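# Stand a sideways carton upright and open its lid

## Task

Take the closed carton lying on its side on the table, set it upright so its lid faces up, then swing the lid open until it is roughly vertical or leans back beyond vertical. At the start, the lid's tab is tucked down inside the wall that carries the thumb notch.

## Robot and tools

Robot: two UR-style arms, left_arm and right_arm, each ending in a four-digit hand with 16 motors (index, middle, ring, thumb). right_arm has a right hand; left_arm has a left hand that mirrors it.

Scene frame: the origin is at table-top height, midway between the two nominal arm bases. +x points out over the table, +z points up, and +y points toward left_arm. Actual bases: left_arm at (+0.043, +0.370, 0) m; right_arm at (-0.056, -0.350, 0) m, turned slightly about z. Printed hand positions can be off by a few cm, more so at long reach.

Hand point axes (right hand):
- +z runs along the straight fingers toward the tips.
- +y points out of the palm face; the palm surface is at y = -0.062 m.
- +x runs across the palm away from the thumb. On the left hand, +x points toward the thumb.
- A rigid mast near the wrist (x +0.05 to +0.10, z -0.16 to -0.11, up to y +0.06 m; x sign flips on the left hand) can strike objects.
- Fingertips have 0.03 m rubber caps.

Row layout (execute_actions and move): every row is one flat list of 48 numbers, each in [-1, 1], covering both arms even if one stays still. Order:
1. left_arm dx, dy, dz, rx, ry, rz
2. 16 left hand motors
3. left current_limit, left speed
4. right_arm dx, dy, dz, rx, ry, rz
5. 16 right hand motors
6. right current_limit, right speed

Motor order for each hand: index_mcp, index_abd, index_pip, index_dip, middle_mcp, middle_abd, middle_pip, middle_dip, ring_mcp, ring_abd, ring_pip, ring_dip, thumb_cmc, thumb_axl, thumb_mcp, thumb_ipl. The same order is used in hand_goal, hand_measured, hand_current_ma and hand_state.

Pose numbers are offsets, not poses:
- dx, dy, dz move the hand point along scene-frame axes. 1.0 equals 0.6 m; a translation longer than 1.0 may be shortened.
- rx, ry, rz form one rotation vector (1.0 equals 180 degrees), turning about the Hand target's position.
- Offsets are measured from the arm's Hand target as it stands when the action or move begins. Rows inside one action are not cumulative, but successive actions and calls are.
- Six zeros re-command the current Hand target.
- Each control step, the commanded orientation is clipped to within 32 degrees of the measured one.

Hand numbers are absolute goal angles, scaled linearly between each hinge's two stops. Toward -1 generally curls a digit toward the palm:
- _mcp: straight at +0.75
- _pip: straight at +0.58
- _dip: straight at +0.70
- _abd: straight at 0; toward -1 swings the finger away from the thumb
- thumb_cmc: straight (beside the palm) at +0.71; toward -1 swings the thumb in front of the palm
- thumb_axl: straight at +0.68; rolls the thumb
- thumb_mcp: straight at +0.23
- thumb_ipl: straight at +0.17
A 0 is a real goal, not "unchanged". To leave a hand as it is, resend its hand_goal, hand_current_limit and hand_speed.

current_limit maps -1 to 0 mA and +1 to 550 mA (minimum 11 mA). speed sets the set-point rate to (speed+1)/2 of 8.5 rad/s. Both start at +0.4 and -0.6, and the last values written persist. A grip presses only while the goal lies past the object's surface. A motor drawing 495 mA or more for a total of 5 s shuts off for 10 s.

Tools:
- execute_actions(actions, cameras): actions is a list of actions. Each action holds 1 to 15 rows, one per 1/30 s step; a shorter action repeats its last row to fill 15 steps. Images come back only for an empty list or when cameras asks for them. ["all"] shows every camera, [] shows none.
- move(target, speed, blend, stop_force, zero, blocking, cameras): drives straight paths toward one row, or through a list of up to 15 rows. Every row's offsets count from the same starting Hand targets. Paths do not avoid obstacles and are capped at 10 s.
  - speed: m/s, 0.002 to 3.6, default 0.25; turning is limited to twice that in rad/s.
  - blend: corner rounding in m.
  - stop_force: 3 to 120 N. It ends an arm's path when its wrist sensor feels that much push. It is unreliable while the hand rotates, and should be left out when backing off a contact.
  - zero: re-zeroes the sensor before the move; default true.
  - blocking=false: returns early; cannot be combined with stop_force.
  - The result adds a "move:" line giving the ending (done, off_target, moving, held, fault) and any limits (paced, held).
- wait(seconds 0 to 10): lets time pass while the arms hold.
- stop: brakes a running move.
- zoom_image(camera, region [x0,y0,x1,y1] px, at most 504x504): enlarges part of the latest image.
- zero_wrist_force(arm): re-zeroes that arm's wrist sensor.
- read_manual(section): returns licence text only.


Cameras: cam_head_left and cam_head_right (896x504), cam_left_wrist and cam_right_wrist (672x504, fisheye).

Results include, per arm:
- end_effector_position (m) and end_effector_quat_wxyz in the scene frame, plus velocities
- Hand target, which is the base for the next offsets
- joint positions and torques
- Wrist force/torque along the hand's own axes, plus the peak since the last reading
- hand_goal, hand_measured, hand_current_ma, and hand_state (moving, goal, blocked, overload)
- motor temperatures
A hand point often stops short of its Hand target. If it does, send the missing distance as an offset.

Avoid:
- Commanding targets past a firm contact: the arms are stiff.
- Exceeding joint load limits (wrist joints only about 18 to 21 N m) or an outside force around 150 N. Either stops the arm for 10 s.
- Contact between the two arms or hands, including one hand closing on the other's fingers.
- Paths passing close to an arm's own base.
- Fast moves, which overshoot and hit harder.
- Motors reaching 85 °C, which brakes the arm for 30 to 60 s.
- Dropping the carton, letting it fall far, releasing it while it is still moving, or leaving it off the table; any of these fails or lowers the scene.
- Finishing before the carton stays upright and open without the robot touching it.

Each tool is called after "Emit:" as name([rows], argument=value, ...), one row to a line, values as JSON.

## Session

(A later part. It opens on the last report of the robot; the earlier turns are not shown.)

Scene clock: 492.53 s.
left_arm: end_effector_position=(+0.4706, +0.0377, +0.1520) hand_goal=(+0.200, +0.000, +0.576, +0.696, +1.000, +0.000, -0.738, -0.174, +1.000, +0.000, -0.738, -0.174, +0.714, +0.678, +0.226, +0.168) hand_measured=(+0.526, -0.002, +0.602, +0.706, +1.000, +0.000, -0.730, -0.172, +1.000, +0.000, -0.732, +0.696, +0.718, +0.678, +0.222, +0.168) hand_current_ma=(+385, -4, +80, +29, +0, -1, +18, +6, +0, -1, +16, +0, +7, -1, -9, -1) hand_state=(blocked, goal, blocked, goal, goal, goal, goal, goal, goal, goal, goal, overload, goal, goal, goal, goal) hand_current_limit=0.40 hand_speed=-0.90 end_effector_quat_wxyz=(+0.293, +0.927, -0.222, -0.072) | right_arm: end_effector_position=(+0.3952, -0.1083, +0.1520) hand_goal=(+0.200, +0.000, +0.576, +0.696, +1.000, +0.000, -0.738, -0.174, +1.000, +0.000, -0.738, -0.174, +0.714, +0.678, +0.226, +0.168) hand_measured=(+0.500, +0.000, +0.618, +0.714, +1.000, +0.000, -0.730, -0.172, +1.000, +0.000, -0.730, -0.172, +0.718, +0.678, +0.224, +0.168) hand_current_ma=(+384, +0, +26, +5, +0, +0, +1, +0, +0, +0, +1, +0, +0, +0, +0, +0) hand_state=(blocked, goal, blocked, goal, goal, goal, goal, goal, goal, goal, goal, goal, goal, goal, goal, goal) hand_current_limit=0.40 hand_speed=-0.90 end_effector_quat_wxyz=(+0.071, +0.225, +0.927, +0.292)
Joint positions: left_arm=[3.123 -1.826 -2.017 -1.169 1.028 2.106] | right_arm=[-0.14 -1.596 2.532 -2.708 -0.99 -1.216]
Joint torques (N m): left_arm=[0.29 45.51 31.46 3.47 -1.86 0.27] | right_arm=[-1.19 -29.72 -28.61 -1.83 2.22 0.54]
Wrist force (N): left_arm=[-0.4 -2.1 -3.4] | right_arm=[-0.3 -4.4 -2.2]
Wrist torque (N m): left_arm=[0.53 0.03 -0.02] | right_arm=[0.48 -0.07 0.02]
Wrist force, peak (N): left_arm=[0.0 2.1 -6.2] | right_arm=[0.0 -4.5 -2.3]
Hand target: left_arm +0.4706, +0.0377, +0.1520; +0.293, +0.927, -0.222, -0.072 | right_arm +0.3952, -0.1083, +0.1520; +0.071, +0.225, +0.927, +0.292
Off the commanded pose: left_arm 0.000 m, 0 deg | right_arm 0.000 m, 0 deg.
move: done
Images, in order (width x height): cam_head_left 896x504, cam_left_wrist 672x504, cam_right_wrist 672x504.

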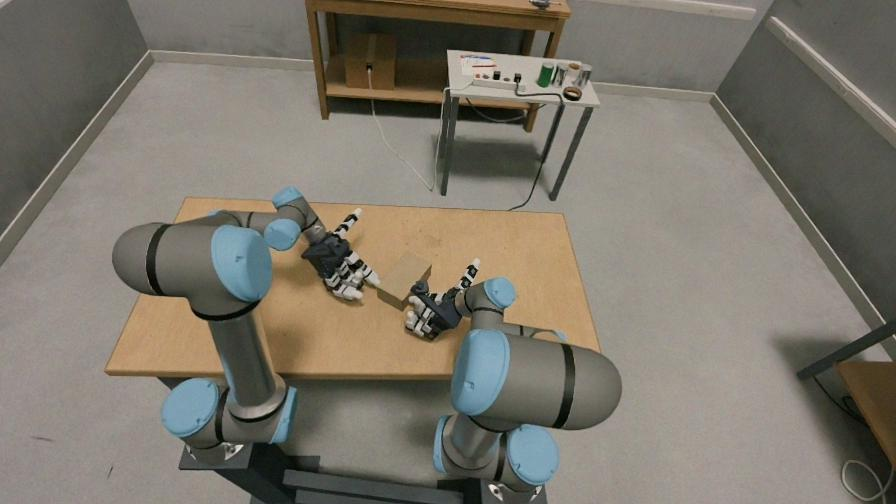

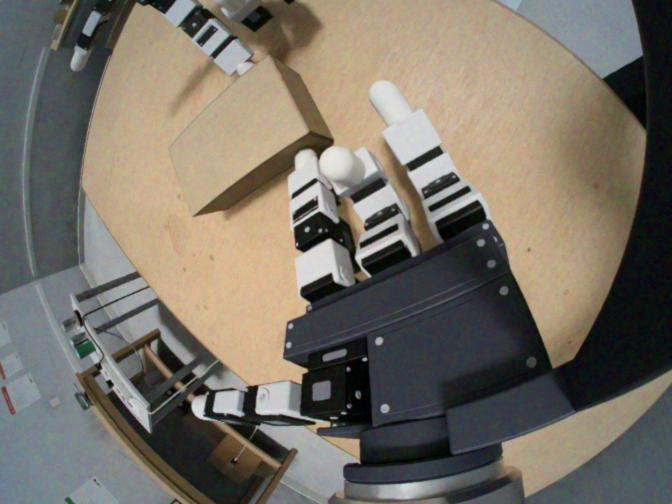

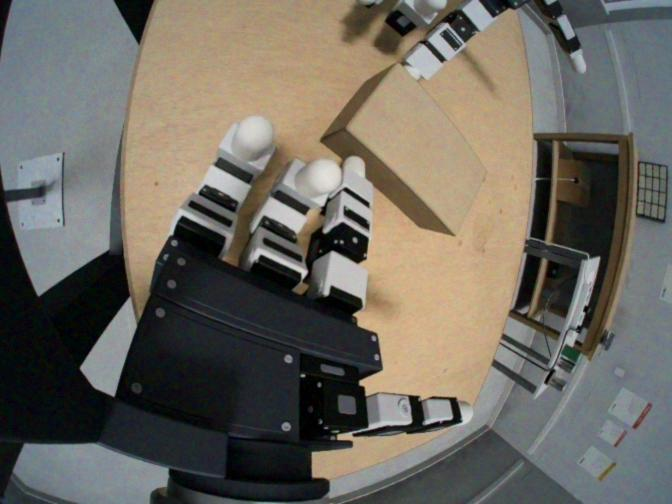

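Emit:
move([
  [0.0215, -0.0111, 0.0578, 0, 0, 0, 0.2, 0, 0.576, 0.696, 1, 0, -0.738, -0.174, 1, 0, -0.738, -0.174, 0.714, 0.678, 0.226, 0.168, 0.4, -0.9, 0.0215, -0.0111, 0.0578, 0, 0, 0, 0.2, 0, 0.576, 0.696, 1, 0, -0.738, -0.174, 1, 0, -0.738, -0.174, 0.714, 0.678, 0.226, 0.168, 0.4, -0.9],
  [0.0557, -0.0288, 0.1077, 0, 0, 0, 0.2, 0, 0.576, 0.696, 1, 0, -0.738, -0.174, 1, 0, -0.738, -0.174, 0.714, 0.678, 0.226, 0.168, 0.4, -0.9, 0.0557, -0.0288, 0.1077, 0, 0, 0, 0.2, 0, 0.576, 0.696, 1, 0, -0.738, -0.174, 1, 0, -0.738, -0.174, 0.714, 0.678, 0.226, 0.168, 0.4, -0.9],
  [0.1002, -0.0517, 0.1458, 0, 0, 0, 0.2, 0, 0.576, 0.696, 1, 0, -0.738, -0.174, 1, 0, -0.738, -0.174, 0.714, 0.678, 0.226, 0.168, 0.4, -0.9, 0.1002, -0.0517, 0.1458, 0, 0, 0, 0.2, 0, 0.576, 0.696, 1, 0, -0.738, -0.174, 1, 0, -0.738, -0.174, 0.714, 0.678, 0.226, 0.168, 0.4, -0.9],
], speed=0.12, blend=[0.02, 0.02, 0], cameras=["cam_head_left", "cam_left_wrist", "cam_right_wrist"])

Emit:
zoom_image(camera="cam_head_left", region=[350, 210, 470, 330])

Scene clock: 515.17 s.
left_arm: end_effector_position=(+0.5307, +0.0066, +0.2394) hand_goal=(+0.200, +0.000, +0.576, +0.696, +1.000, +0.000, -0.738, -0.174, +1.000, +0.000, -0.738, -0.174, +0.714, +0.678, +0.226, +0.168) hand_measured=(+0.586, -0.002, +0.630, +0.722, +1.000, +0.000, -0.730, -0.172, +1.000, +0.000, -0.732, +0.696, +0.718, +0.678, +0.222, +0.168) hand_current_ma=(+385, -4, +196, +83, +0, -1, +18, +6, +0, -1, +15, +0, +7, -1, -9, -1) hand_state=(blocked, goal, blocked, blocked, goal, goal, goal, goal, goal, goal, goal, overload, goal, goal, goal, goal) hand_current_limit=0.40 hand_speed=-0.90 end_effector_quat_wxyz=(+0.293, +0.927, -0.222, -0.072) | right_arm: end_effector_position=(+0.4554, -0.1393, +0.2394) hand_goal=(+0.200, +0.000, +0.576, +0.696, +1.000, +0.000, -0.738, -0.174, +1.000, +0.000, -0.738, -0.174, +0.714, +0.678, +0.226, +0.168) hand_measured=(+0.208, +0.002, +0.576, +0.698, +1.000, +0.000, -0.730, -0.172, +1.000, +0.000, -0.730, -0.172, +0.718, +0.678, +0.224, +0.168) hand_current_ma=(+1, +0, +0, +0, +0, +0, +1, +0, +0, +0, +1, +0, +0, +0, +0, +0) hand_state=(goal, goal, goal, goal, goal, goal, goal, goal, goal, goal, goal, goal, goal, goal, goal, goal) hand_current_limit=0.40 hand_speed=-0.90 end_effector_quat_wxyz=(+0.071, +0.225, +0.927, +0.292)
Joint positions: left_arm=[3.07 -1.855 -1.723 -1.404 1.013 2.046] | right_arm=[-0.191 -1.672 2.277 -2.343 -0.98 -1.277]
Joint torques (N m): left_arm=[3.35 53.68 11.67 3.41 -0.23 0.56] | right_arm=[2.25 -29.5 -16.87 -2.77 -0.37 1.12]
Wrist force (N): left_arm=[0.2 -0.7 0.2] | right_arm=[-0.3 -0.7 -1.2]
Wrist torque (N m): left_arm=[0.22 -0.04 0.03] | right_arm=[0.10 0.00 0.10]
Wrist force, peak (N): left_arm=[0.0 -4.1 -2.8] | right_arm=[-0.4 -5.3 -3.1]
Hand target: left_arm +0.5307, +0.0067, +0.2395; +0.293, +0.927, -0.222, -0.072 | right_arm +0.4553, -0.1393, +0.2395; +0.071, +0.225, +0.927, +0.292
Off the commanded pose: left_arm 0.000 m, 0 deg | right_arm 0.000 m, 0 deg.
move: done; blend cut to 0.0188 m at target 1, 0.0189 m at target 2
Images, in order (width x height): cam_head_left 896x504, cam_left_wrist 672x504, cam_right_wrist 672x504.

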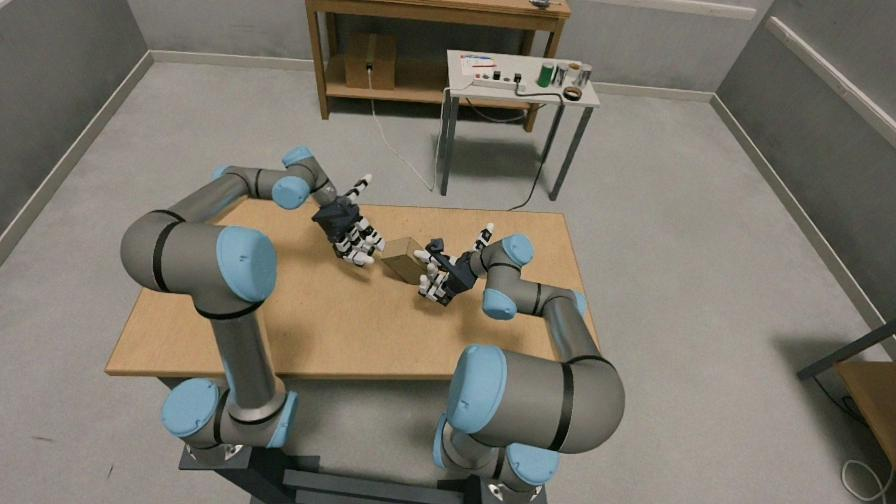

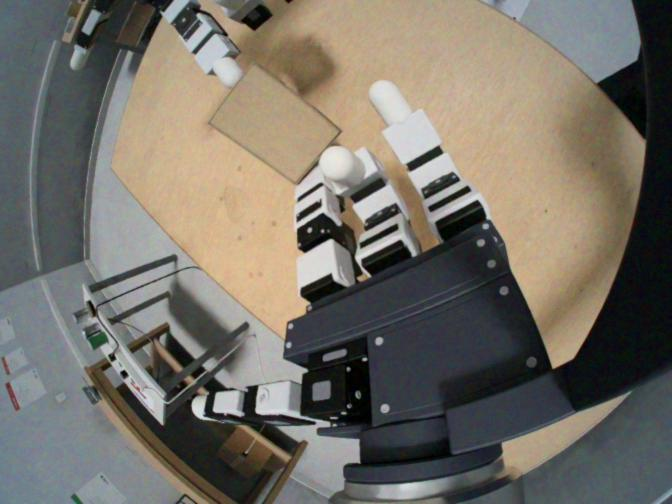

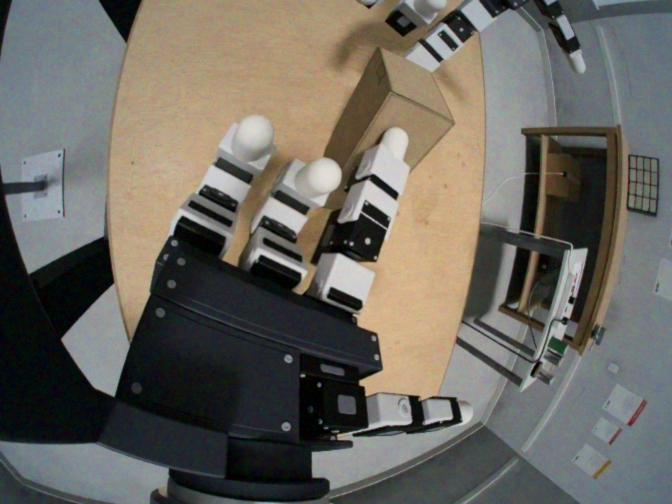

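Scaled by 4.200 from the camera's 896x504 image, which has a finer 1280x720 frame.

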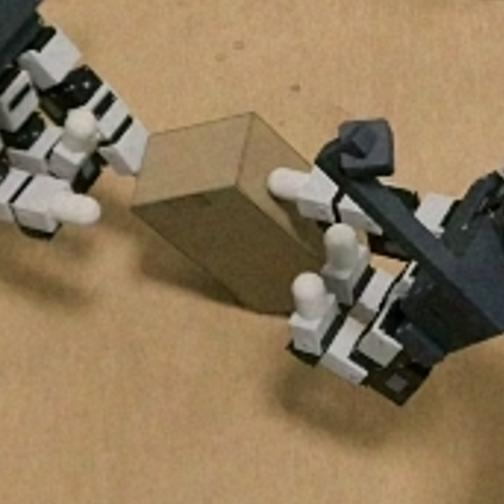

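Emit:
move(target=[0, 0, 0, 0, 0, 0, 0.2, 0, 0.576, 0.696, 1, 0, -0.738, -0.174, 1, 0, -0.738, -0.174, 0.714, 0.678, 0.226, 0.168, 0.4, -0.9, 0, 0, 0, 0, 0, 0, 0.45, 0, 0.576, 0.696, 1, 0, -0.738, -0.174, 1, 0, -0.738, -0.174, 0.714, 0.678, 0.226, 0.168, 0.4, -0.95], cameras=["cam_head_left", "cam_left_wrist", "cam_right_wrist"])

Emit:
zoom_image(camera="cam_head_left", region=[350, 210, 470, 330])

Scene clock: 574.43 s.
left_arm: end_effector_position=(+0.5307, +0.0067, +0.2395) hand_goal=(+0.200, +0.000, +0.576, +0.696, +1.000, +0.000, -0.738, -0.174, +1.000, +0.000, -0.738, -0.174, +0.714, +0.678, +0.226, +0.168) hand_measured=(+0.586, -0.002, +0.630, +0.722, +1.000, +0.000, -0.730, -0.172, +1.000, +0.000, -0.732, +0.696, +0.718, +0.678, +0.222, +0.168) hand_current_ma=(+385, -3, +196, +83, +0, -1, +18, +6, +0, -1, +15, +0, +7, -1, -9, -1) hand_state=(blocked, goal, blocked, blocked, goal, goal, goal, goal, goal, goal, goal, overload, goal, goal, goal, goal) hand_current_limit=0.40 hand_speed=-0.90 end_effector_quat_wxyz=(+0.293, +0.927, -0.222, -0.072) | right_arm: end_effector_position=(+0.4553, -0.1393, +0.2395) hand_goal=(+0.450, +0.000, +0.576, +0.696, +1.000, +0.000, -0.738, -0.174, +1.000, +0.000, -0.738, -0.174, +0.714, +0.678, +0.226, +0.168) hand_measured=(+0.262, +0.002, +0.526, +0.670, +1.000, +0.000, -0.730, -0.172, +1.000, +0.000, -0.730, -0.172, +0.718, +0.678, +0.224, +0.168) hand_current_ma=(-384, +0, -36, -11, +0, +0, +1, +0, +0, +0, +1, +0, +0, +0, +0, +0) hand_state=(blocked, goal, blocked, blocked, goal, goal, goal, goal, goal, goal, goal, goal, goal, goal, goal, goal) hand_current_limit=0.40 hand_speed=-0.95 end_effector_quat_wxyz=(+0.071, +0.225, +0.927, +0.292)
Joint positions: left_arm=[3.07 -1.855 -1.723 -1.404 1.013 2.046] | right_arm=[-0.191 -1.672 2.277 -2.343 -0.98 -1.277]
Joint torques (N m): left_arm=[3.26 53.34 34.55 -0.08 -0.27 -0.82] | right_arm=[3.22 -28.9 -29.41 -1.68 -0.89 1.14]
Wrist force (N): left_arm=[0.2 -0.5 1.4] | right_arm=[-0.5 1.7 -4.2]
Wrist torque (N m): left_arm=[0.19 -0.11 0.04] | right_arm=[-0.02 -0.07 0.07]
Wrist force, peak (N): left_arm=[0.4 -0.7 2.1] | right_arm=[-0.6 1.9 -4.2]
Hand target: left_arm +0.5307, +0.0067, +0.2395; +0.293, +0.927, -0.222, -0.072 | right_arm +0.4553, -0.1393, +0.2395; +0.071, +0.225, +0.927, +0.292
Off the commanded pose: left_arm 0.000 m, 0 deg | right_arm 0.000 m, 0 deg.
move: done
Images, in order (width x height): cam_head_left 896x504, cam_left_wrist 672x504, cam_right_wrist 672x504.

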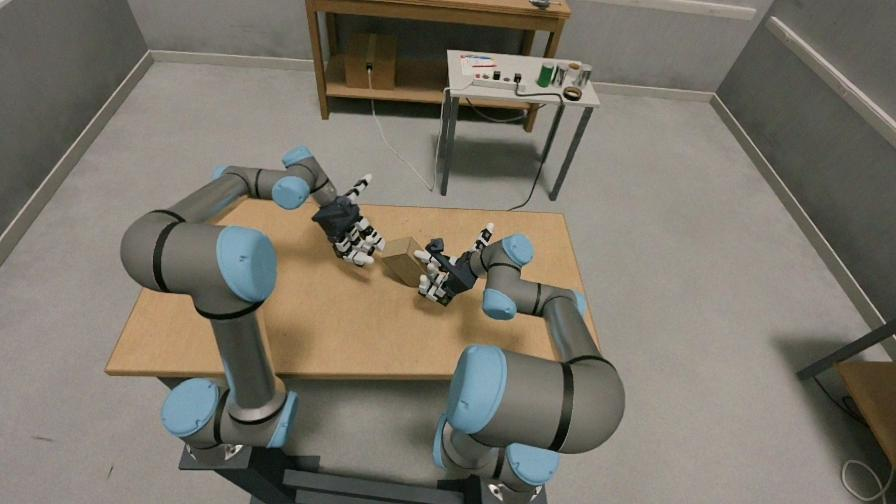

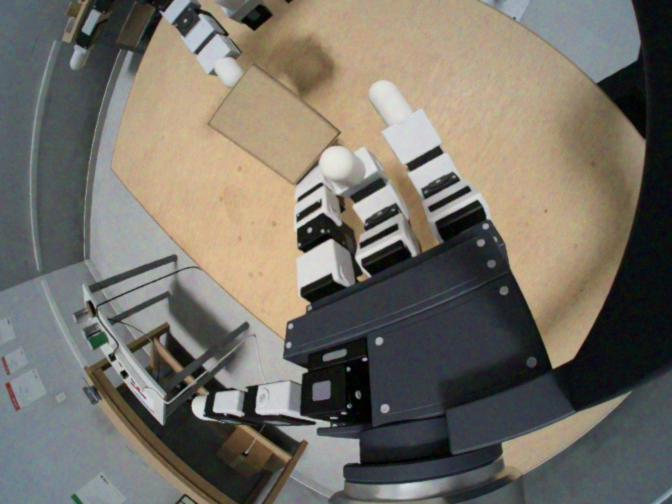

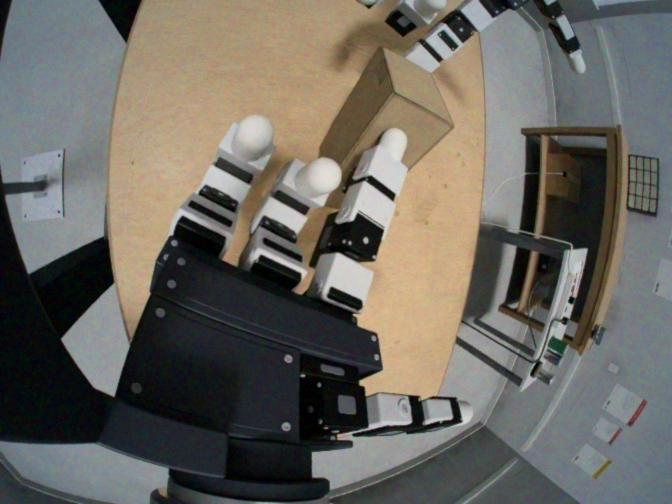

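Scaled by 4.200 from the camera's 896x504 image, which has a finer 1280x720 frame.

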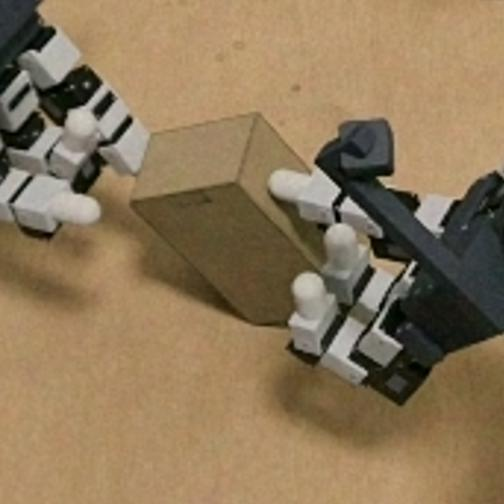

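Emit:
move(target=[0, 0, 0, 0, 0, 0, 0.2, 0, 0.576, 0.696, 1, 0, -0.738, -0.174, 1, 0, -0.738, -0.174, 0.714, 0.678, 0.226, 0.168, 0.4, -0.9, -0.0168, -0.0326, -0.08, 0, 0, 0, 0.22, 0, 0.576, 0.696, 1, 0, -0.738, -0.174, 1, 0, -0.738, -0.174, 0.714, 0.678, 0.226, 0.168, 0.4, -0.95], speed=0.05, cameras=["cam_head_left", "cam_left_wrist", "cam_right_wrist"])

Emit:
zoom_image(camera="cam_head_left", region=[350, 210, 470, 330])

Scene clock: 592.70 s.
left_arm: end_effector_position=(+0.5307, +0.0067, +0.2395) hand_goal=(+0.200, +0.000, +0.576, +0.696, +1.000, +0.000, -0.738, -0.174, +1.000, +0.000, -0.738, -0.174, +0.714, +0.678, +0.226, +0.168) hand_measured=(+0.550, -0.002, +0.630, +0.722, +1.000, +0.000, -0.730, -0.172, +1.000, +0.000, -0.732, +0.696, +0.718, +0.678, +0.222, +0.168) hand_current_ma=(+385, -3, +194, +83, +0, -1, +18, +6, +0, -1, +15, +0, +7, -1, -9, -1) hand_state=(blocked, goal, blocked, blocked, goal, goal, goal, goal, goal, goal, goal, overload, goal, goal, goal, goal) hand_current_limit=0.40 hand_speed=-0.90 end_effector_quat_wxyz=(+0.293, +0.927, -0.222, -0.072) | right_arm: end_effector_position=(+0.4452, -0.1589, +0.1912) hand_goal=(+0.220, +0.000, +0.576, +0.696, +1.000, +0.000, -0.738, -0.174, +1.000, +0.000, -0.738, -0.174, +0.714, +0.678, +0.226, +0.168) hand_measured=(+0.102, +0.002, +0.494, +0.652, +1.000, +0.000, -0.730, -0.172, +1.000, +0.000, -0.730, -0.172, +0.718, +0.678, +0.224, +0.168) hand_current_ma=(-223, +0, -99, -29, +0, +0, +1, +0, +0, +0, +1, +0, +0, +0, +0, +0) hand_state=(blocked, goal, blocked, blocked, goal, goal, goal, goal, goal, goal, goal, goal, goal, goal, goal, goal) hand_current_limit=0.40 hand_speed=-0.95 end_effector_quat_wxyz=(+0.071, +0.225, +0.927, +0.292) end_effector_velocity=(+0.001, +0.000, +0.003) end_effector_angular_velocity=(-0.001, -0.001, -0.001)
Joint positions: left_arm=[3.07 -1.855 -1.723 -1.404 1.013 2.046] | right_arm=[-0.249 -1.614 2.371 -2.455 -0.972 -1.346]
Joint velocities: left_arm=[within noise] | right_arm=[0.002 -0.004 -0.006 0.006 -0.001 0.003]
Joint torques (N m): left_arm=[3.03 53.08 33.69 1.67 -0.48 -0.8] | right_arm=[2.67 -25.24 -29.49 -0.59 1.58 1.18]
Wrist force (N): left_arm=[-0.1 -0.1 1.5] | right_arm=[-0.3 2.6 -5.6]
Wrist torque (N m): left_arm=[0.15 -0.05 0.02] | right_arm=[-0.06 -0.14 0.12]
Wrist force, peak (N): left_arm=[0.0 -0.6 2.3] | right_arm=[-1.0 3.0 -6.1]
Hand target: left_arm +0.5307, +0.0067, +0.2395; +0.293, +0.927, -0.222, -0.072 | right_arm +0.4453, -0.1589, +0.1915; +0.071, +0.225, +0.927, +0.292
Off the commanded pose: left_arm 0.000 m, 0 deg | right_arm 0.000 m, 0 deg.
move: done
Images, in order (width x height): cam_head_left 896x504, cam_left_wrist 672x504, cam_right_wrist 672x504.

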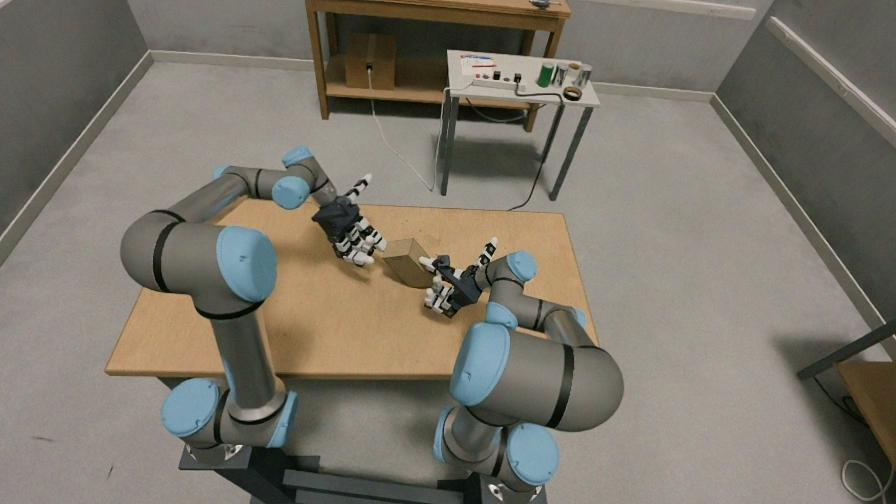

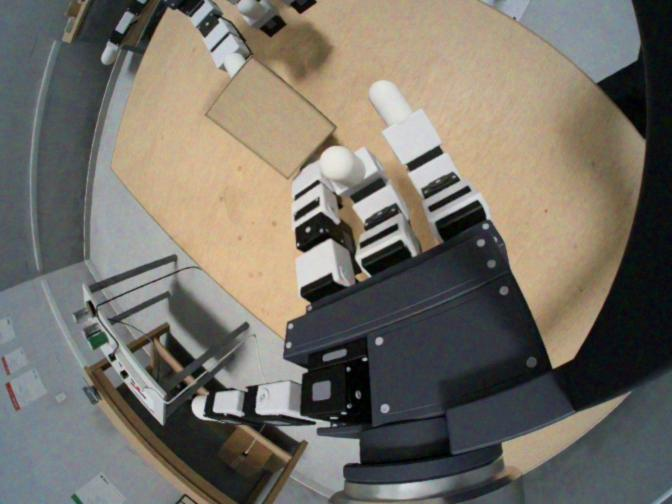

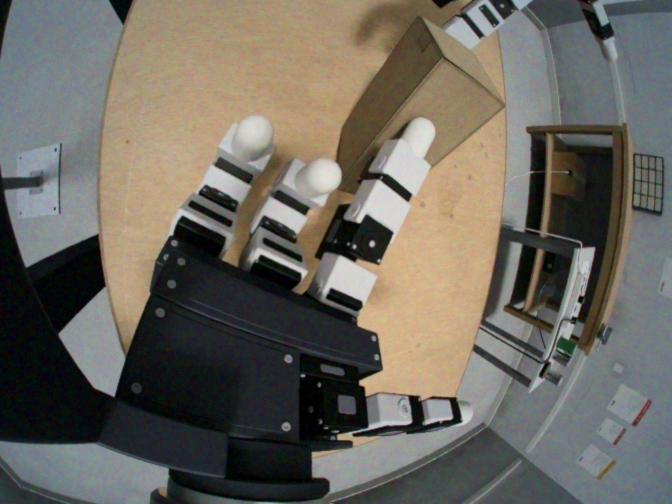

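Scaled by 4.200 from the camera's 896x504 image, which has a finer 1280x720 frame.

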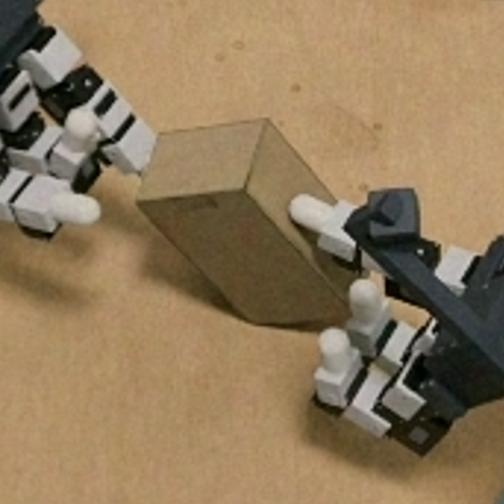

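Emit:
move(target=[0, -0.084, 0.0195, 0, 0, 0, 0.5, 0, 0.576, 0.696, 1, 0, -0.738, -0.174, 1, 0, -0.738, -0.174, 0.714, 0.678, 0.226, 0.168, 0.4, -0.9, 0, -0.0795, -0.041, 0, 0, 0, 0.1, 0, 0.576, 0.696, 1, 0, -0.738, -0.174, 1, 0, -0.738, -0.174, 0.714, 0.678, 0.226, 0.168, 0.4, -0.95], speed=0.06, cameras=["cam_head_left", "cam_left_wrist", "cam_right_wrist"])

Emit:
zoom_image(camera="cam_head_left", region=[350, 210, 470, 330])

Scene clock: 653.83 s.
left_arm: end_effector_position=(+0.5309, -0.0438, +0.2512) hand_goal=(+0.500, +0.000, +0.576, +0.696, +1.000, +0.000, -0.738, -0.174, +1.000, +0.000, -0.738, -0.174, +0.714, +0.678, +0.226, +0.168) hand_measured=(+0.560, -0.006, +0.628, +0.720, +1.000, +0.000, -0.730, -0.172, +1.000, +0.000, -0.732, +0.696, +0.718, +0.678, +0.222, +0.168) hand_current_ma=(+236, -10, +182, +74, +0, -1, +18, +6, +0, -1, +15, +0, +8, -1, -9, -1) hand_state=(blocked, goal, blocked, blocked, goal, goal, goal, goal, goal, goal, goal, overload, goal, goal, goal, goal) hand_current_limit=0.40 hand_speed=-0.90 end_effector_quat_wxyz=(+0.293, +0.927, -0.222, -0.071) | right_arm: end_effector_position=(+0.4452, -0.2066, +0.1667) hand_goal=(+0.100, +0.000, +0.576, +0.696, +1.000, +0.000, -0.738, -0.174, +1.000, +0.000, -0.738, -0.174, +0.714, +0.678, +0.226, +0.168) hand_measured=(+0.048, -0.012, +0.496, +0.652, +1.000, +0.000, -0.730, -0.172, +1.000, +0.000, -0.730, -0.172, +0.718, +0.678, +0.224, +0.168) hand_current_ma=(-43, -2, -94, -29, +0, +0, +1, +0, +0, +0, +1, +0, +0, +0, +0, +0) hand_state=(blocked, goal, blocked, blocked, goal, goal, goal, goal, goal, goal, goal, goal, goal, goal, goal, goal) hand_current_limit=0.40 hand_speed=-0.95 end_effector_quat_wxyz=(+0.071, +0.225, +0.927, +0.292)
Joint positions: left_arm=[2.983 -1.883 -1.666 -1.378 0.992 1.947] | right_arm=[-0.372 -1.577 2.393 -2.43 -0.961 -1.495]
Joint torques (N m): left_arm=[2.37 46.48 2.42 -0.65 -0.78 0.99] | right_arm=[8.96 -33.03 -20.93 -3.82 3.55 1.25]
Wrist force (N): left_arm=[-0.5 -2.3 -4.7] | right_arm=[0.4 -4.2 -5.5]
Wrist torque (N m): left_arm=[0.57 0.08 -0.05] | right_arm=[0.03 -0.09 0.00]
Wrist force, peak (N): left_arm=[-0.4 -2.4 -5.5] | right_arm=[0.5 -4.4 -6.0]
Hand target: left_arm +0.5307, -0.0437, +0.2512; +0.293, +0.927, -0.222, -0.072 | right_arm +0.4453, -0.2066, +0.1669; +0.071, +0.225, +0.927, +0.292
Off the commanded pose: left_arm 0.000 m, 0 deg | right_arm 0.000 m, 0 deg.
move: done
Images, in order (width x height): cam_head_left 896x504, cam_left_wrist 672x504, cam_right_wrist 672x504.

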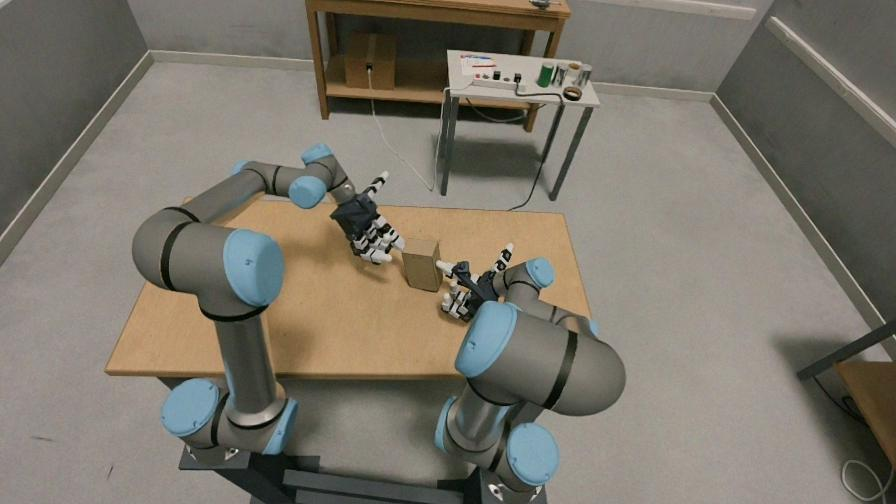

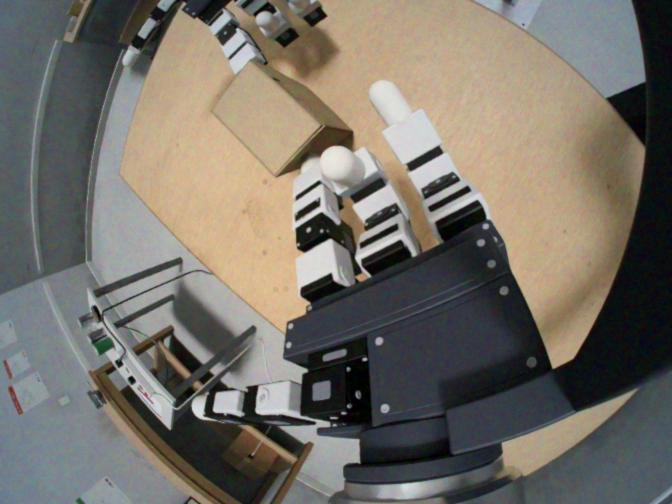

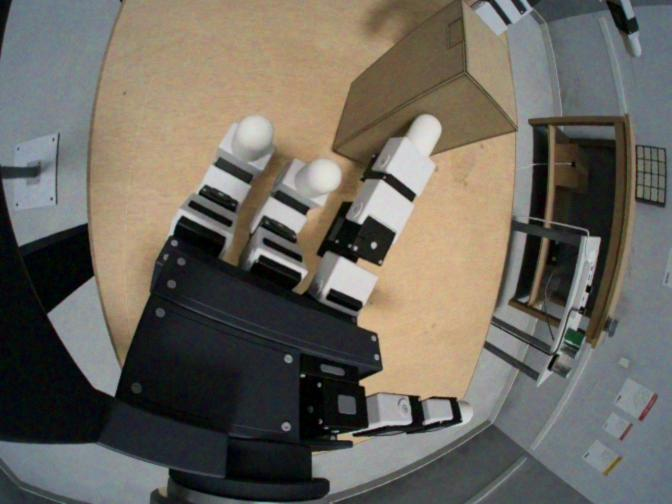

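Scaled by 4.200 from the camera's 896x504 image, which has a finer 1280x720 frame.

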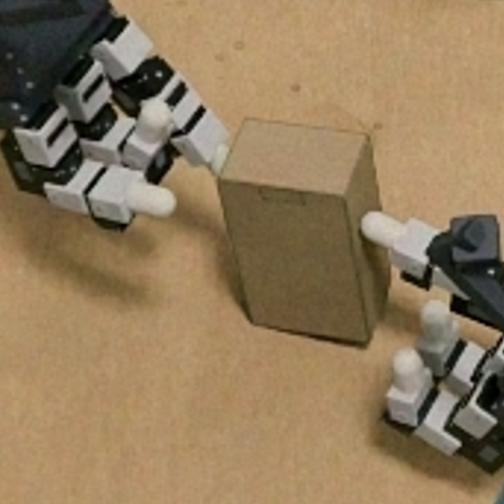

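Emit:
move([
  [0, -0.014, 0.002, 0, 0, 0, 0.5, 0, 0.576, 0.696, 1, 0, -0.738, -0.174, 1, 0, -0.738, -0.174, 0.714, 0.678, 0.226, 0.168, 0.4, -0.9, 0, -0.0132, -0.007, 0, 0, 0, 0.1, 0, 0.576, 0.696, 1, 0, -0.738, -0.174, 1, 0, -0.738, -0.174, 0.714, 0.678, 0.226, 0.168, 0.4, -0.9],
  [0.003, -0.012, 0.002, 0, 0, 0, 0.5, 0, 0.576, 0.696, 1, 0, -0.738, -0.174, 1, 0, -0.738, -0.174, 0.714, 0.678, 0.226, 0.168, 0.4, -0.9, 0, -0.08, 0.0, 0, 0, 0, 0.1, 0, 0.576, 0.696, 1, 0, -0.738, -0.174, 1, 0, -0.738, -0.174, 0.714, 0.678, 0.226, 0.168, 0.4, -0.9],
], speed=0.05, cameras=["cam_head_left", "cam_left_wrist", "cam_right_wrist"])

Emit:
zoom_image(camera="cam_head_left", region=[350, 210, 470, 330])

Scene clock: 751.87 s.
left_arm: end_effector_position=(+0.5325, -0.0509, +0.2524) hand_goal=(+0.500, +0.000, +0.576, +0.696, +1.000, +0.000, -0.738, -0.174, +1.000, +0.000, -0.738, -0.174, +0.714, +0.678, +0.226, +0.168) hand_measured=(+0.518, -0.002, +0.584, +0.700, +1.000, +0.000, -0.730, -0.172, +1.000, +0.000, -0.732, +0.696, +0.718, +0.678, +0.222, +0.168) hand_current_ma=(+59, -5, +20, +9, +0, -1, +18, +6, +0, -1, +15, +0, +8, -1, -9, -1) hand_state=(goal, goal, goal, goal, goal, goal, goal, goal, goal, goal, goal, overload, goal, goal, goal, goal) hand_current_limit=0.40 hand_speed=-0.90 end_effector_quat_wxyz=(+0.293, +0.927, -0.222, -0.072) | right_arm: end_effector_position=(+0.4454, -0.2547, +0.1670) hand_goal=(+0.100, +0.000, +0.576, +0.696, +1.000, +0.000, -0.738, -0.174, +1.000, +0.000, -0.738, -0.174, +0.714, +0.678, +0.226, +0.168) hand_measured=(+0.108, -0.002, +0.576, +0.694, +1.000, +0.000, -0.730, -0.172, +1.000, +0.000, -0.730, -0.172, +0.718, +0.678, +0.224, +0.168) hand_current_ma=(+1, +0, +0, +0, +0, +0, +1, +0, +0, +0, +1, +0, +0, +0, +0, +0) hand_state=(goal, goal, goal, goal, goal, goal, goal, goal, goal, goal, goal, goal, goal, goal, goal, goal) hand_current_limit=0.40 hand_speed=-0.90 end_effector_quat_wxyz=(+0.071, +0.225, +0.927, +0.292)
Joint positions: left_arm=[2.972 -1.892 -1.652 -1.376 0.99 1.933] | right_arm=[-0.488 -1.582 2.368 -2.32 -0.961 -1.636]
Joint torques (N m): left_arm=[0.17 22.61 34.14 0 0.16 0.34] | right_arm=[3.24 -26.36 -7.69 -4.17 -0.61 1.23]
Motor temperatures (°C): left_arm=[31 23 29 32 32 35] | right_arm=[30 26 25 27 35 31]
Wrist force (N): left_arm=[-0.1 1.4 0.7] | right_arm=[0.0 0.8 0.4]
Wrist torque (N m): left_arm=[0.01 0.04 0.03] | right_arm=[0.13 -0.03 0.14]
Wrist force, peak (N): left_arm=[-0.9 -3.1 -9.3] | right_arm=[0.6 -8.0 -7.8]
Hand target: left_arm +0.5325, -0.0509, +0.2524; +0.293, +0.927, -0.222, -0.072 | right_arm +0.4453, -0.2546, +0.1669; +0.071, +0.225, +0.927, +0.292
Off the commanded pose: left_arm 0.000 m, 0 deg | right_arm 0.000 m, 0 deg.
move: done
Images, in order (width x height): cam_head_left 896x504, cam_left_wrist 672x504, cam_right_wrist 672x504.

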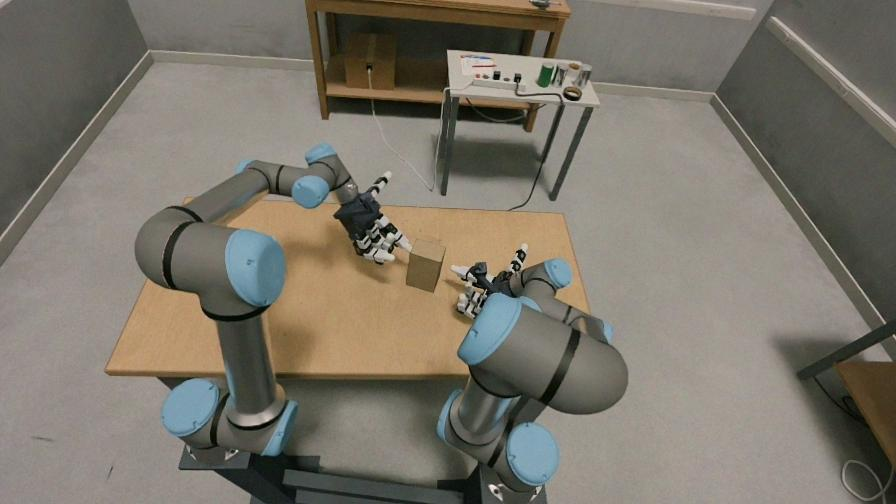

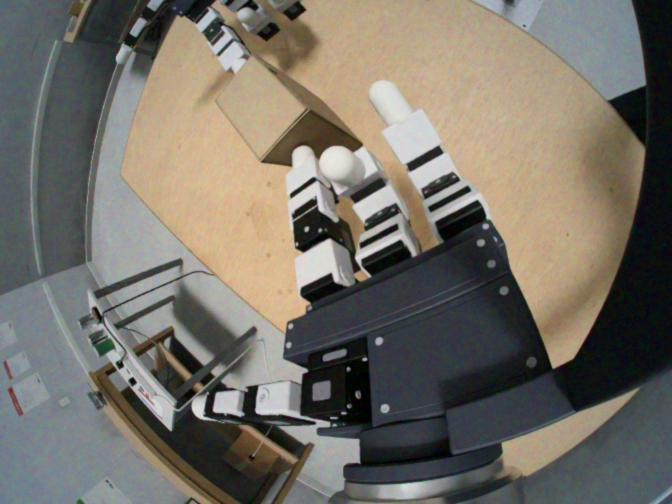

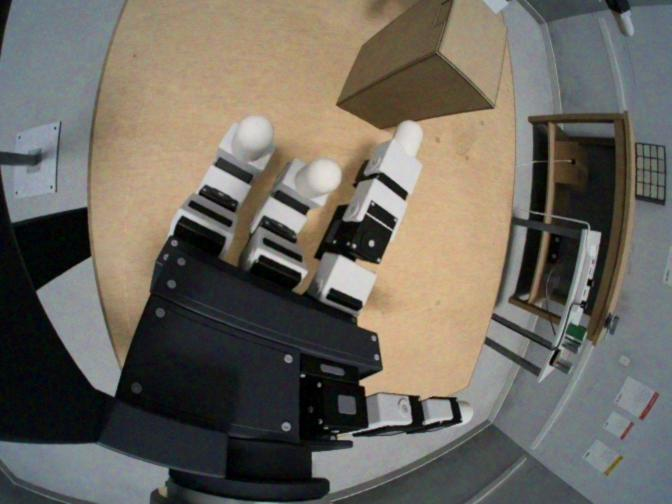

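Scaled by 4.200 from the camera's 896x504 image, which has a finer 1280x720 frame.

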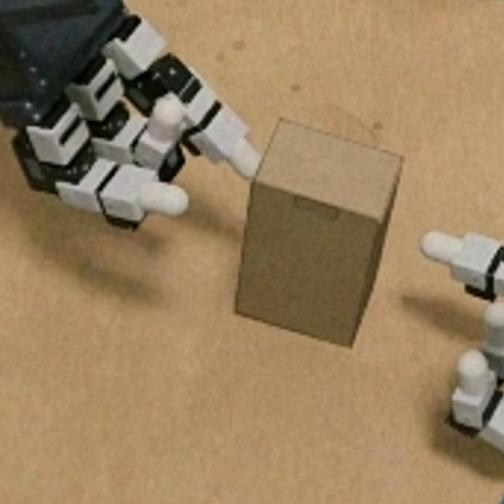

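Emit:
move([
  [0.0153, 0.0296, 0, 0, 0, 0, 0.5, 0, 0.576, 0.696, 1, 0, -0.738, -0.174, 1, 0, -0.738, -0.174, 0.714, 0.678, 0.226, 0.168, 0.4, -0.9, 0, 0, 0, 0, 0, 0, 0.1, 0, 0.576, 0.696, 1, 0, -0.738, -0.174, 1, 0, -0.738, -0.174, 0.714, 0.678, 0.226, 0.168, 0.4, -0.9],
  [0.0765, 0.178, 0.05, 0, 0, 0, 0.5, 0, 0.576, 0.696, 1, 0, -0.738, -0.174, 1, 0, -0.738, -0.174, 0.714, 0.678, 0.226, 0.168, 0.4, -0.9, 0, -0.05, 0.05, 0, 0, 0, 0.1, 0, 0.576, 0.696, 1, 0, -0.738, -0.174, 1, 0, -0.738, -0.174, 0.714, 0.678, 0.226, 0.168, 0.4, -0.9],
], speed=[0.03, 0.2], cameras=["cam_head_left", "cam_left_wrist", "cam_right_wrist"])

Emit:
zoom_image(camera="cam_head_left", region=[350, 210, 470, 330])

Emit:
zoom_image(camera="cam_right_wrist", region=[320, 0, 540, 140])

Scene clock: 790.97 s.
left_arm: end_effector_position=(+0.5785, +0.0558, +0.2823) hand_goal=(+0.500, +0.000, +0.576, +0.696, +1.000, +0.000, -0.738, -0.174, +1.000, +0.000, -0.738, -0.174, +0.714, +0.678, +0.226, +0.168) hand_measured=(+0.514, -0.002, +0.582, +0.700, +1.000, +0.000, -0.730, -0.172, +1.000, +0.000, -0.732, +0.696, +0.718, +0.678, +0.222, +0.168) hand_current_ma=(+45, -5, +14, +7, +0, -1, +17, +6, +0, -1, +15, +0, +9, -1, -9, -1) hand_state=(goal, goal, goal, goal, goal, goal, goal, goal, goal, goal, goal, overload, goal, goal, goal, goal) hand_current_limit=0.40 hand_speed=-0.90 end_effector_quat_wxyz=(+0.293, +0.927, -0.222, -0.072) | right_arm: end_effector_position=(+0.4453, -0.2846, +0.1970) hand_goal=(+0.100, +0.000, +0.576, +0.696, +1.000, +0.000, -0.738, -0.174, +1.000, +0.000, -0.738, -0.174, +0.714, +0.678, +0.226, +0.168) hand_measured=(+0.108, -0.002, +0.576, +0.694, +1.000, +0.000, -0.730, -0.172, +1.000, +0.000, -0.730, -0.172, +0.718, +0.678, +0.224, +0.168) hand_current_ma=(+1, +0, +0, +0, +0, +0, +1, +0, +0, +0, +1, +0, +0, +0, +0, +0) hand_state=(goal, goal, goal, goal, goal, goal, goal, goal, goal, goal, goal, goal, goal, goal, goal, goal) hand_current_limit=0.40 hand_speed=-0.90 end_effector_quat_wxyz=(+0.071, +0.225, +0.927, +0.292)
Joint positions: left_arm=[3.156 -1.895 -1.538 -1.598 1.038 2.142] | right_arm=[-0.555 -1.639 2.304 -2.151 -0.965 -1.718]
Joint torques (N m): left_arm=[2.76 40.29 4.89 1.91 -2.29 0.96] | right_arm=[-0.15 -2.05 -7.54 -2.13 0.93 0.67]
Wrist force (N): left_arm=[0.7 1.2 0.5] | right_arm=[-0.4 0.8 0.4]
Wrist torque (N m): left_arm=[0.03 -0.10 -0.06] | right_arm=[0.11 0.03 0.10]
Wrist force, peak (N): left_arm=[-0.5 3.0 2.0] | right_arm=[0.4 0.6 1.9]
Hand target: left_arm +0.5784, +0.0559, +0.2824; +0.293, +0.927, -0.222, -0.072 | right_arm +0.4453, -0.2846, +0.1969; +0.071, +0.225, +0.927, +0.292
Off the commanded pose: left_arm 0.000 m, 0 deg | right_arm 0.000 m, 0 deg.
move: done
Images, in order (width x height): cam_head_left 896x504, cam_left_wrist 672x504, cam_right_wrist 672x504.

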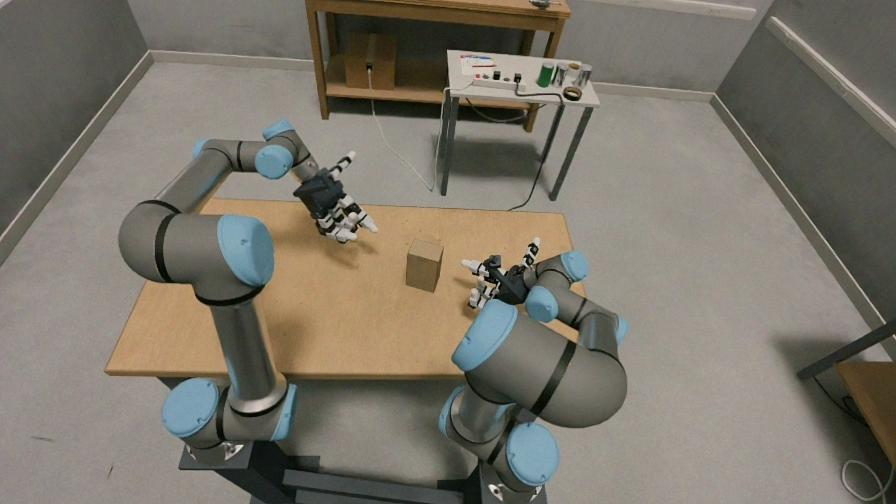

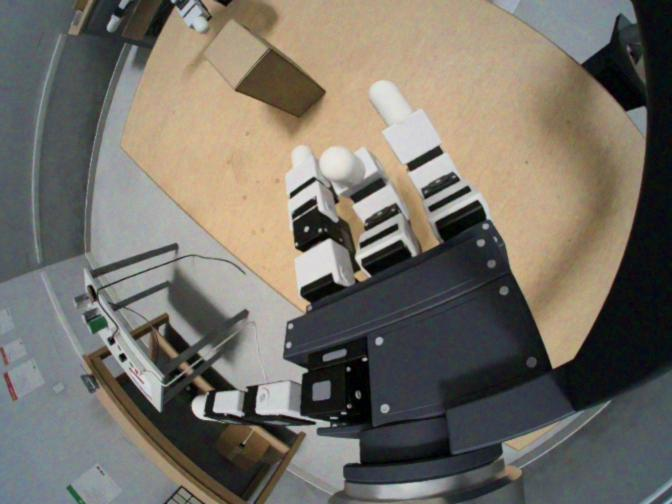

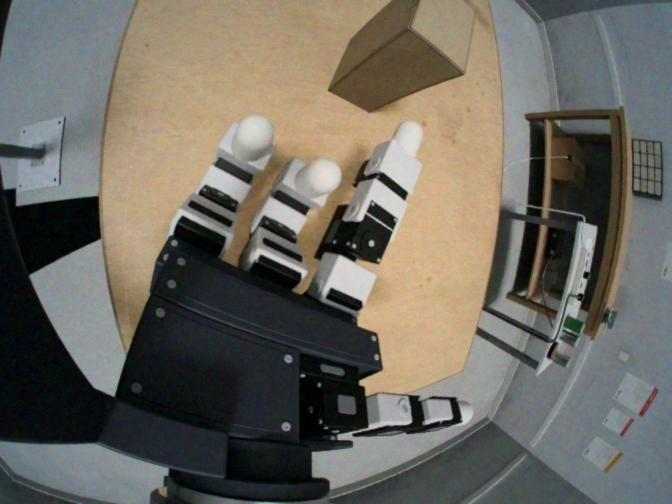

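Scaled by 4.200 from the camera's 896x504 image, which has a finer 1280x720 frame.

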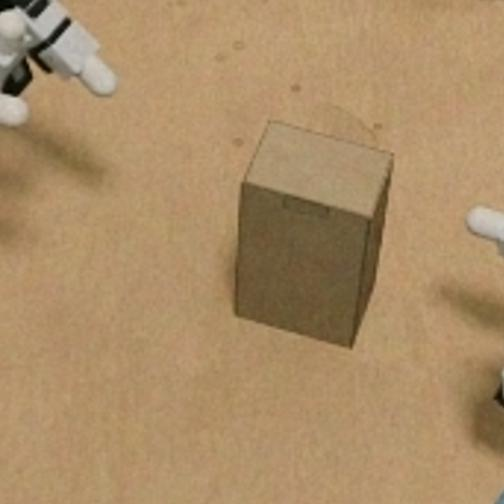

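Scaled by 2.291 from the camera's 672x504 image, which has a finer 960x720 frame.

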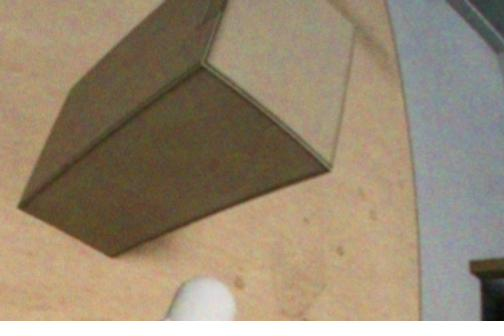

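Emit:
move([
  [0.0027, 0.107, -0.037, -0.132, -0.152, -0.138, 1, 0, 0.576, 0.696, 1, 0, 0.576, 0.696, 1, 0, 0.576, 0.696, -0.886, 0.678, 0.337, -0.156, 0.4, -0.7, -0.03, 0.03, 0.13, -0.0175, 0.0417, -0.2209, 1, 0, -0.738, -0.174, 0.754, 0, 0.576, 0.696, 1, 0, -0.738, -0.174, 0.714, 0.678, 0.226, 0.168, 0.4, -0.7],
  [-0.034, 0.0368, -0.229, -0.2636, -0.3039, -0.2768, 1, 0, 0.576, 0.696, 1, 0, 0.576, 0.696, 1, 0, 0.576, 0.696, -0.886, 0.678, 0.337, -0.156, 0.4, -0.7, -0.032, 0.268, 0.137, -0.035, 0.0835, -0.4418, 1, 0, -0.738, -0.174, 0.754, 0, 0.576, 0.696, 1, 0, -0.738, -0.174, 0.714, 0.678, 0.226, 0.168, 0.4, -0.7],
], speed=0.4, blend=[0.03, 0], cameras=["cam_head_left", "cam_left_wrist", "cam_right_wrist"])

Emit:
zoom_image(camera="cam_head_left", region=[330, 180, 490, 340])

Scene clock: 981.33 s.
left_arm: end_effector_position=(+0.5581, +0.0779, +0.1449) hand_goal=(+1.000, +0.000, +0.576, +0.696, +1.000, +0.000, +0.576, +0.696, +1.000, +0.000, +0.576, +0.696, -0.886, +0.678, +0.338, -0.156) hand_measured=(+1.000, -0.002, +0.578, +0.698, +1.000, +0.000, +0.574, +0.694, +1.000, +0.000, +0.574, +0.696, -0.892, +0.678, +0.332, -0.154) hand_current_ma=(+0, -5, +4, +5, +0, -1, -5, -5, +0, -1, -4, +0, -12, -1, -19, +3) hand_state=(goal, goal, goal, goal, goal, goal, goal, goal, goal, goal, goal, overload, goal, goal, goal, goal) hand_current_limit=0.40 hand_speed=-0.70 end_effector_quat_wxyz=(-0.434, -0.501, +0.678, -0.317) | right_arm: end_effector_position=(+0.4261, -0.1238, +0.2790) hand_goal=(+1.000, +0.000, -0.738, -0.174, +0.754, +0.000, +0.576, +0.696, +1.000, +0.000, -0.738, -0.174, +0.714, +0.678, +0.226, +0.168) hand_measured=(+1.000, -0.002, -0.730, -0.172, +0.760, +0.000, +0.574, +0.694, +1.000, +0.000, -0.730, -0.172, +0.718, +0.678, +0.222, +0.168) hand_current_ma=(+0, +0, +1, +0, +1, +0, +0, +0, +0, +0, +1, +0, +0, +0, +0, +0) hand_state=(goal, goal, goal, goal, goal, goal, goal, goal, goal, goal, goal, goal, goal, goal, goal, goal) hand_current_limit=0.40 hand_speed=-0.70 end_effector_quat_wxyz=(+0.140, +0.793, +0.584, +0.103)
Joint positions: left_arm=[3.177 -2.213 -1.538 -1.583 0.546 3.831] | right_arm=[0.459 -1.646 2.03 -2.222 -1.798 0.688]
Joint torques (N m): left_arm=[2.09 66.77 2.45 2.91 -0.46 0.91] | right_arm=[2.84 -27.19 -23.46 -2.26 0.04 1.2]
Wrist force (N): left_arm=[1.6 0.3 2.4] | right_arm=[-0.2 0.6 0.3]
Wrist torque (N m): left_arm=[-0.06 0.05 -0.05] | right_arm=[0.06 0.02 -0.08]
Wrist force, peak (N): left_arm=[0.5 4.7 2.9] | right_arm=[-1.3 0.3 1.1]
Hand target: left_arm +0.5580, +0.0779, +0.1450; -0.434, -0.501, +0.678, -0.317 | right_arm +0.4261, -0.1238, +0.2791; +0.140, +0.793, +0.584, +0.103
Off the commanded pose: left_arm 0.000 m, 0 deg | right_arm 0.000 m, 0 deg.
move: done
Images, in order (width x height): cam_head_left 896x504, cam_left_wrist 672x504, cam_right_wrist 672x504.

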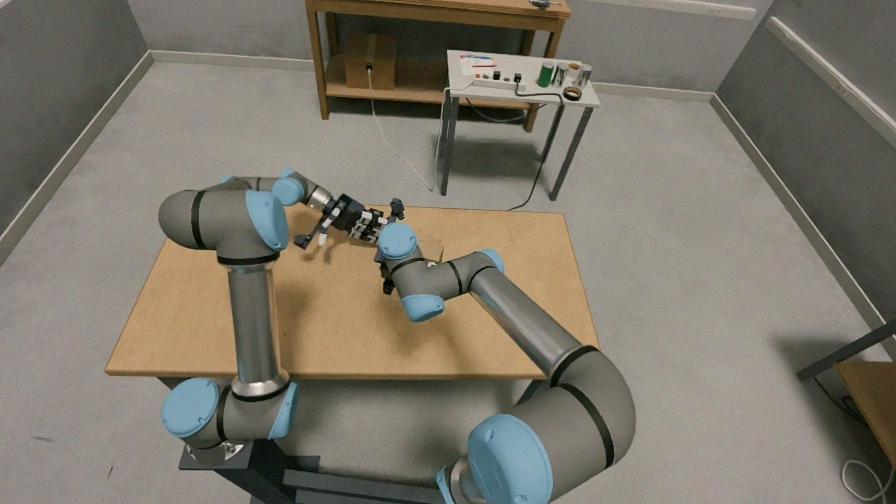

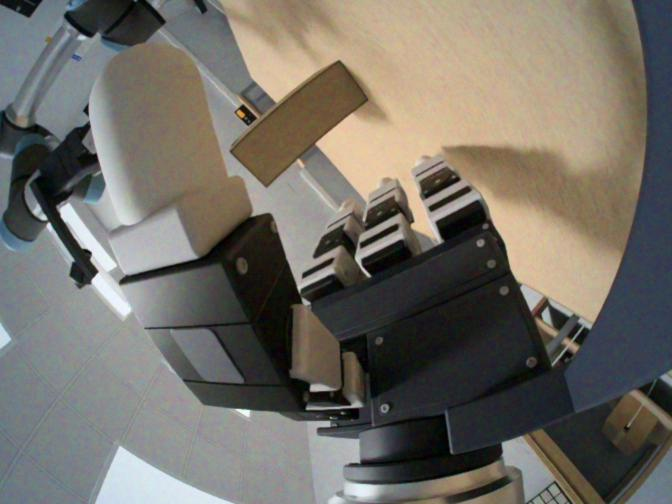

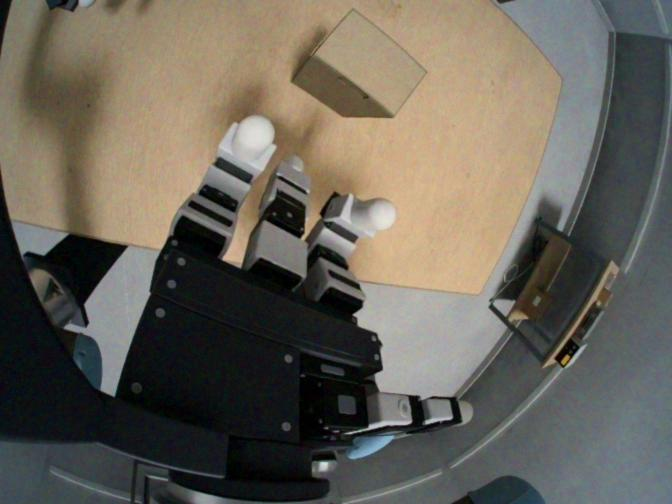

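Scaled by 3.150 from the camera's 896x504 image, which has a finer 1280x720 frame.

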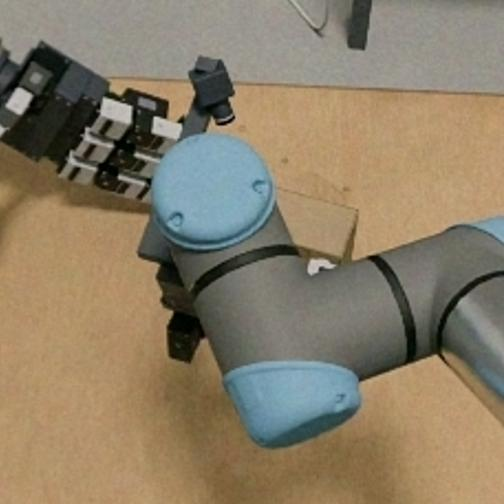

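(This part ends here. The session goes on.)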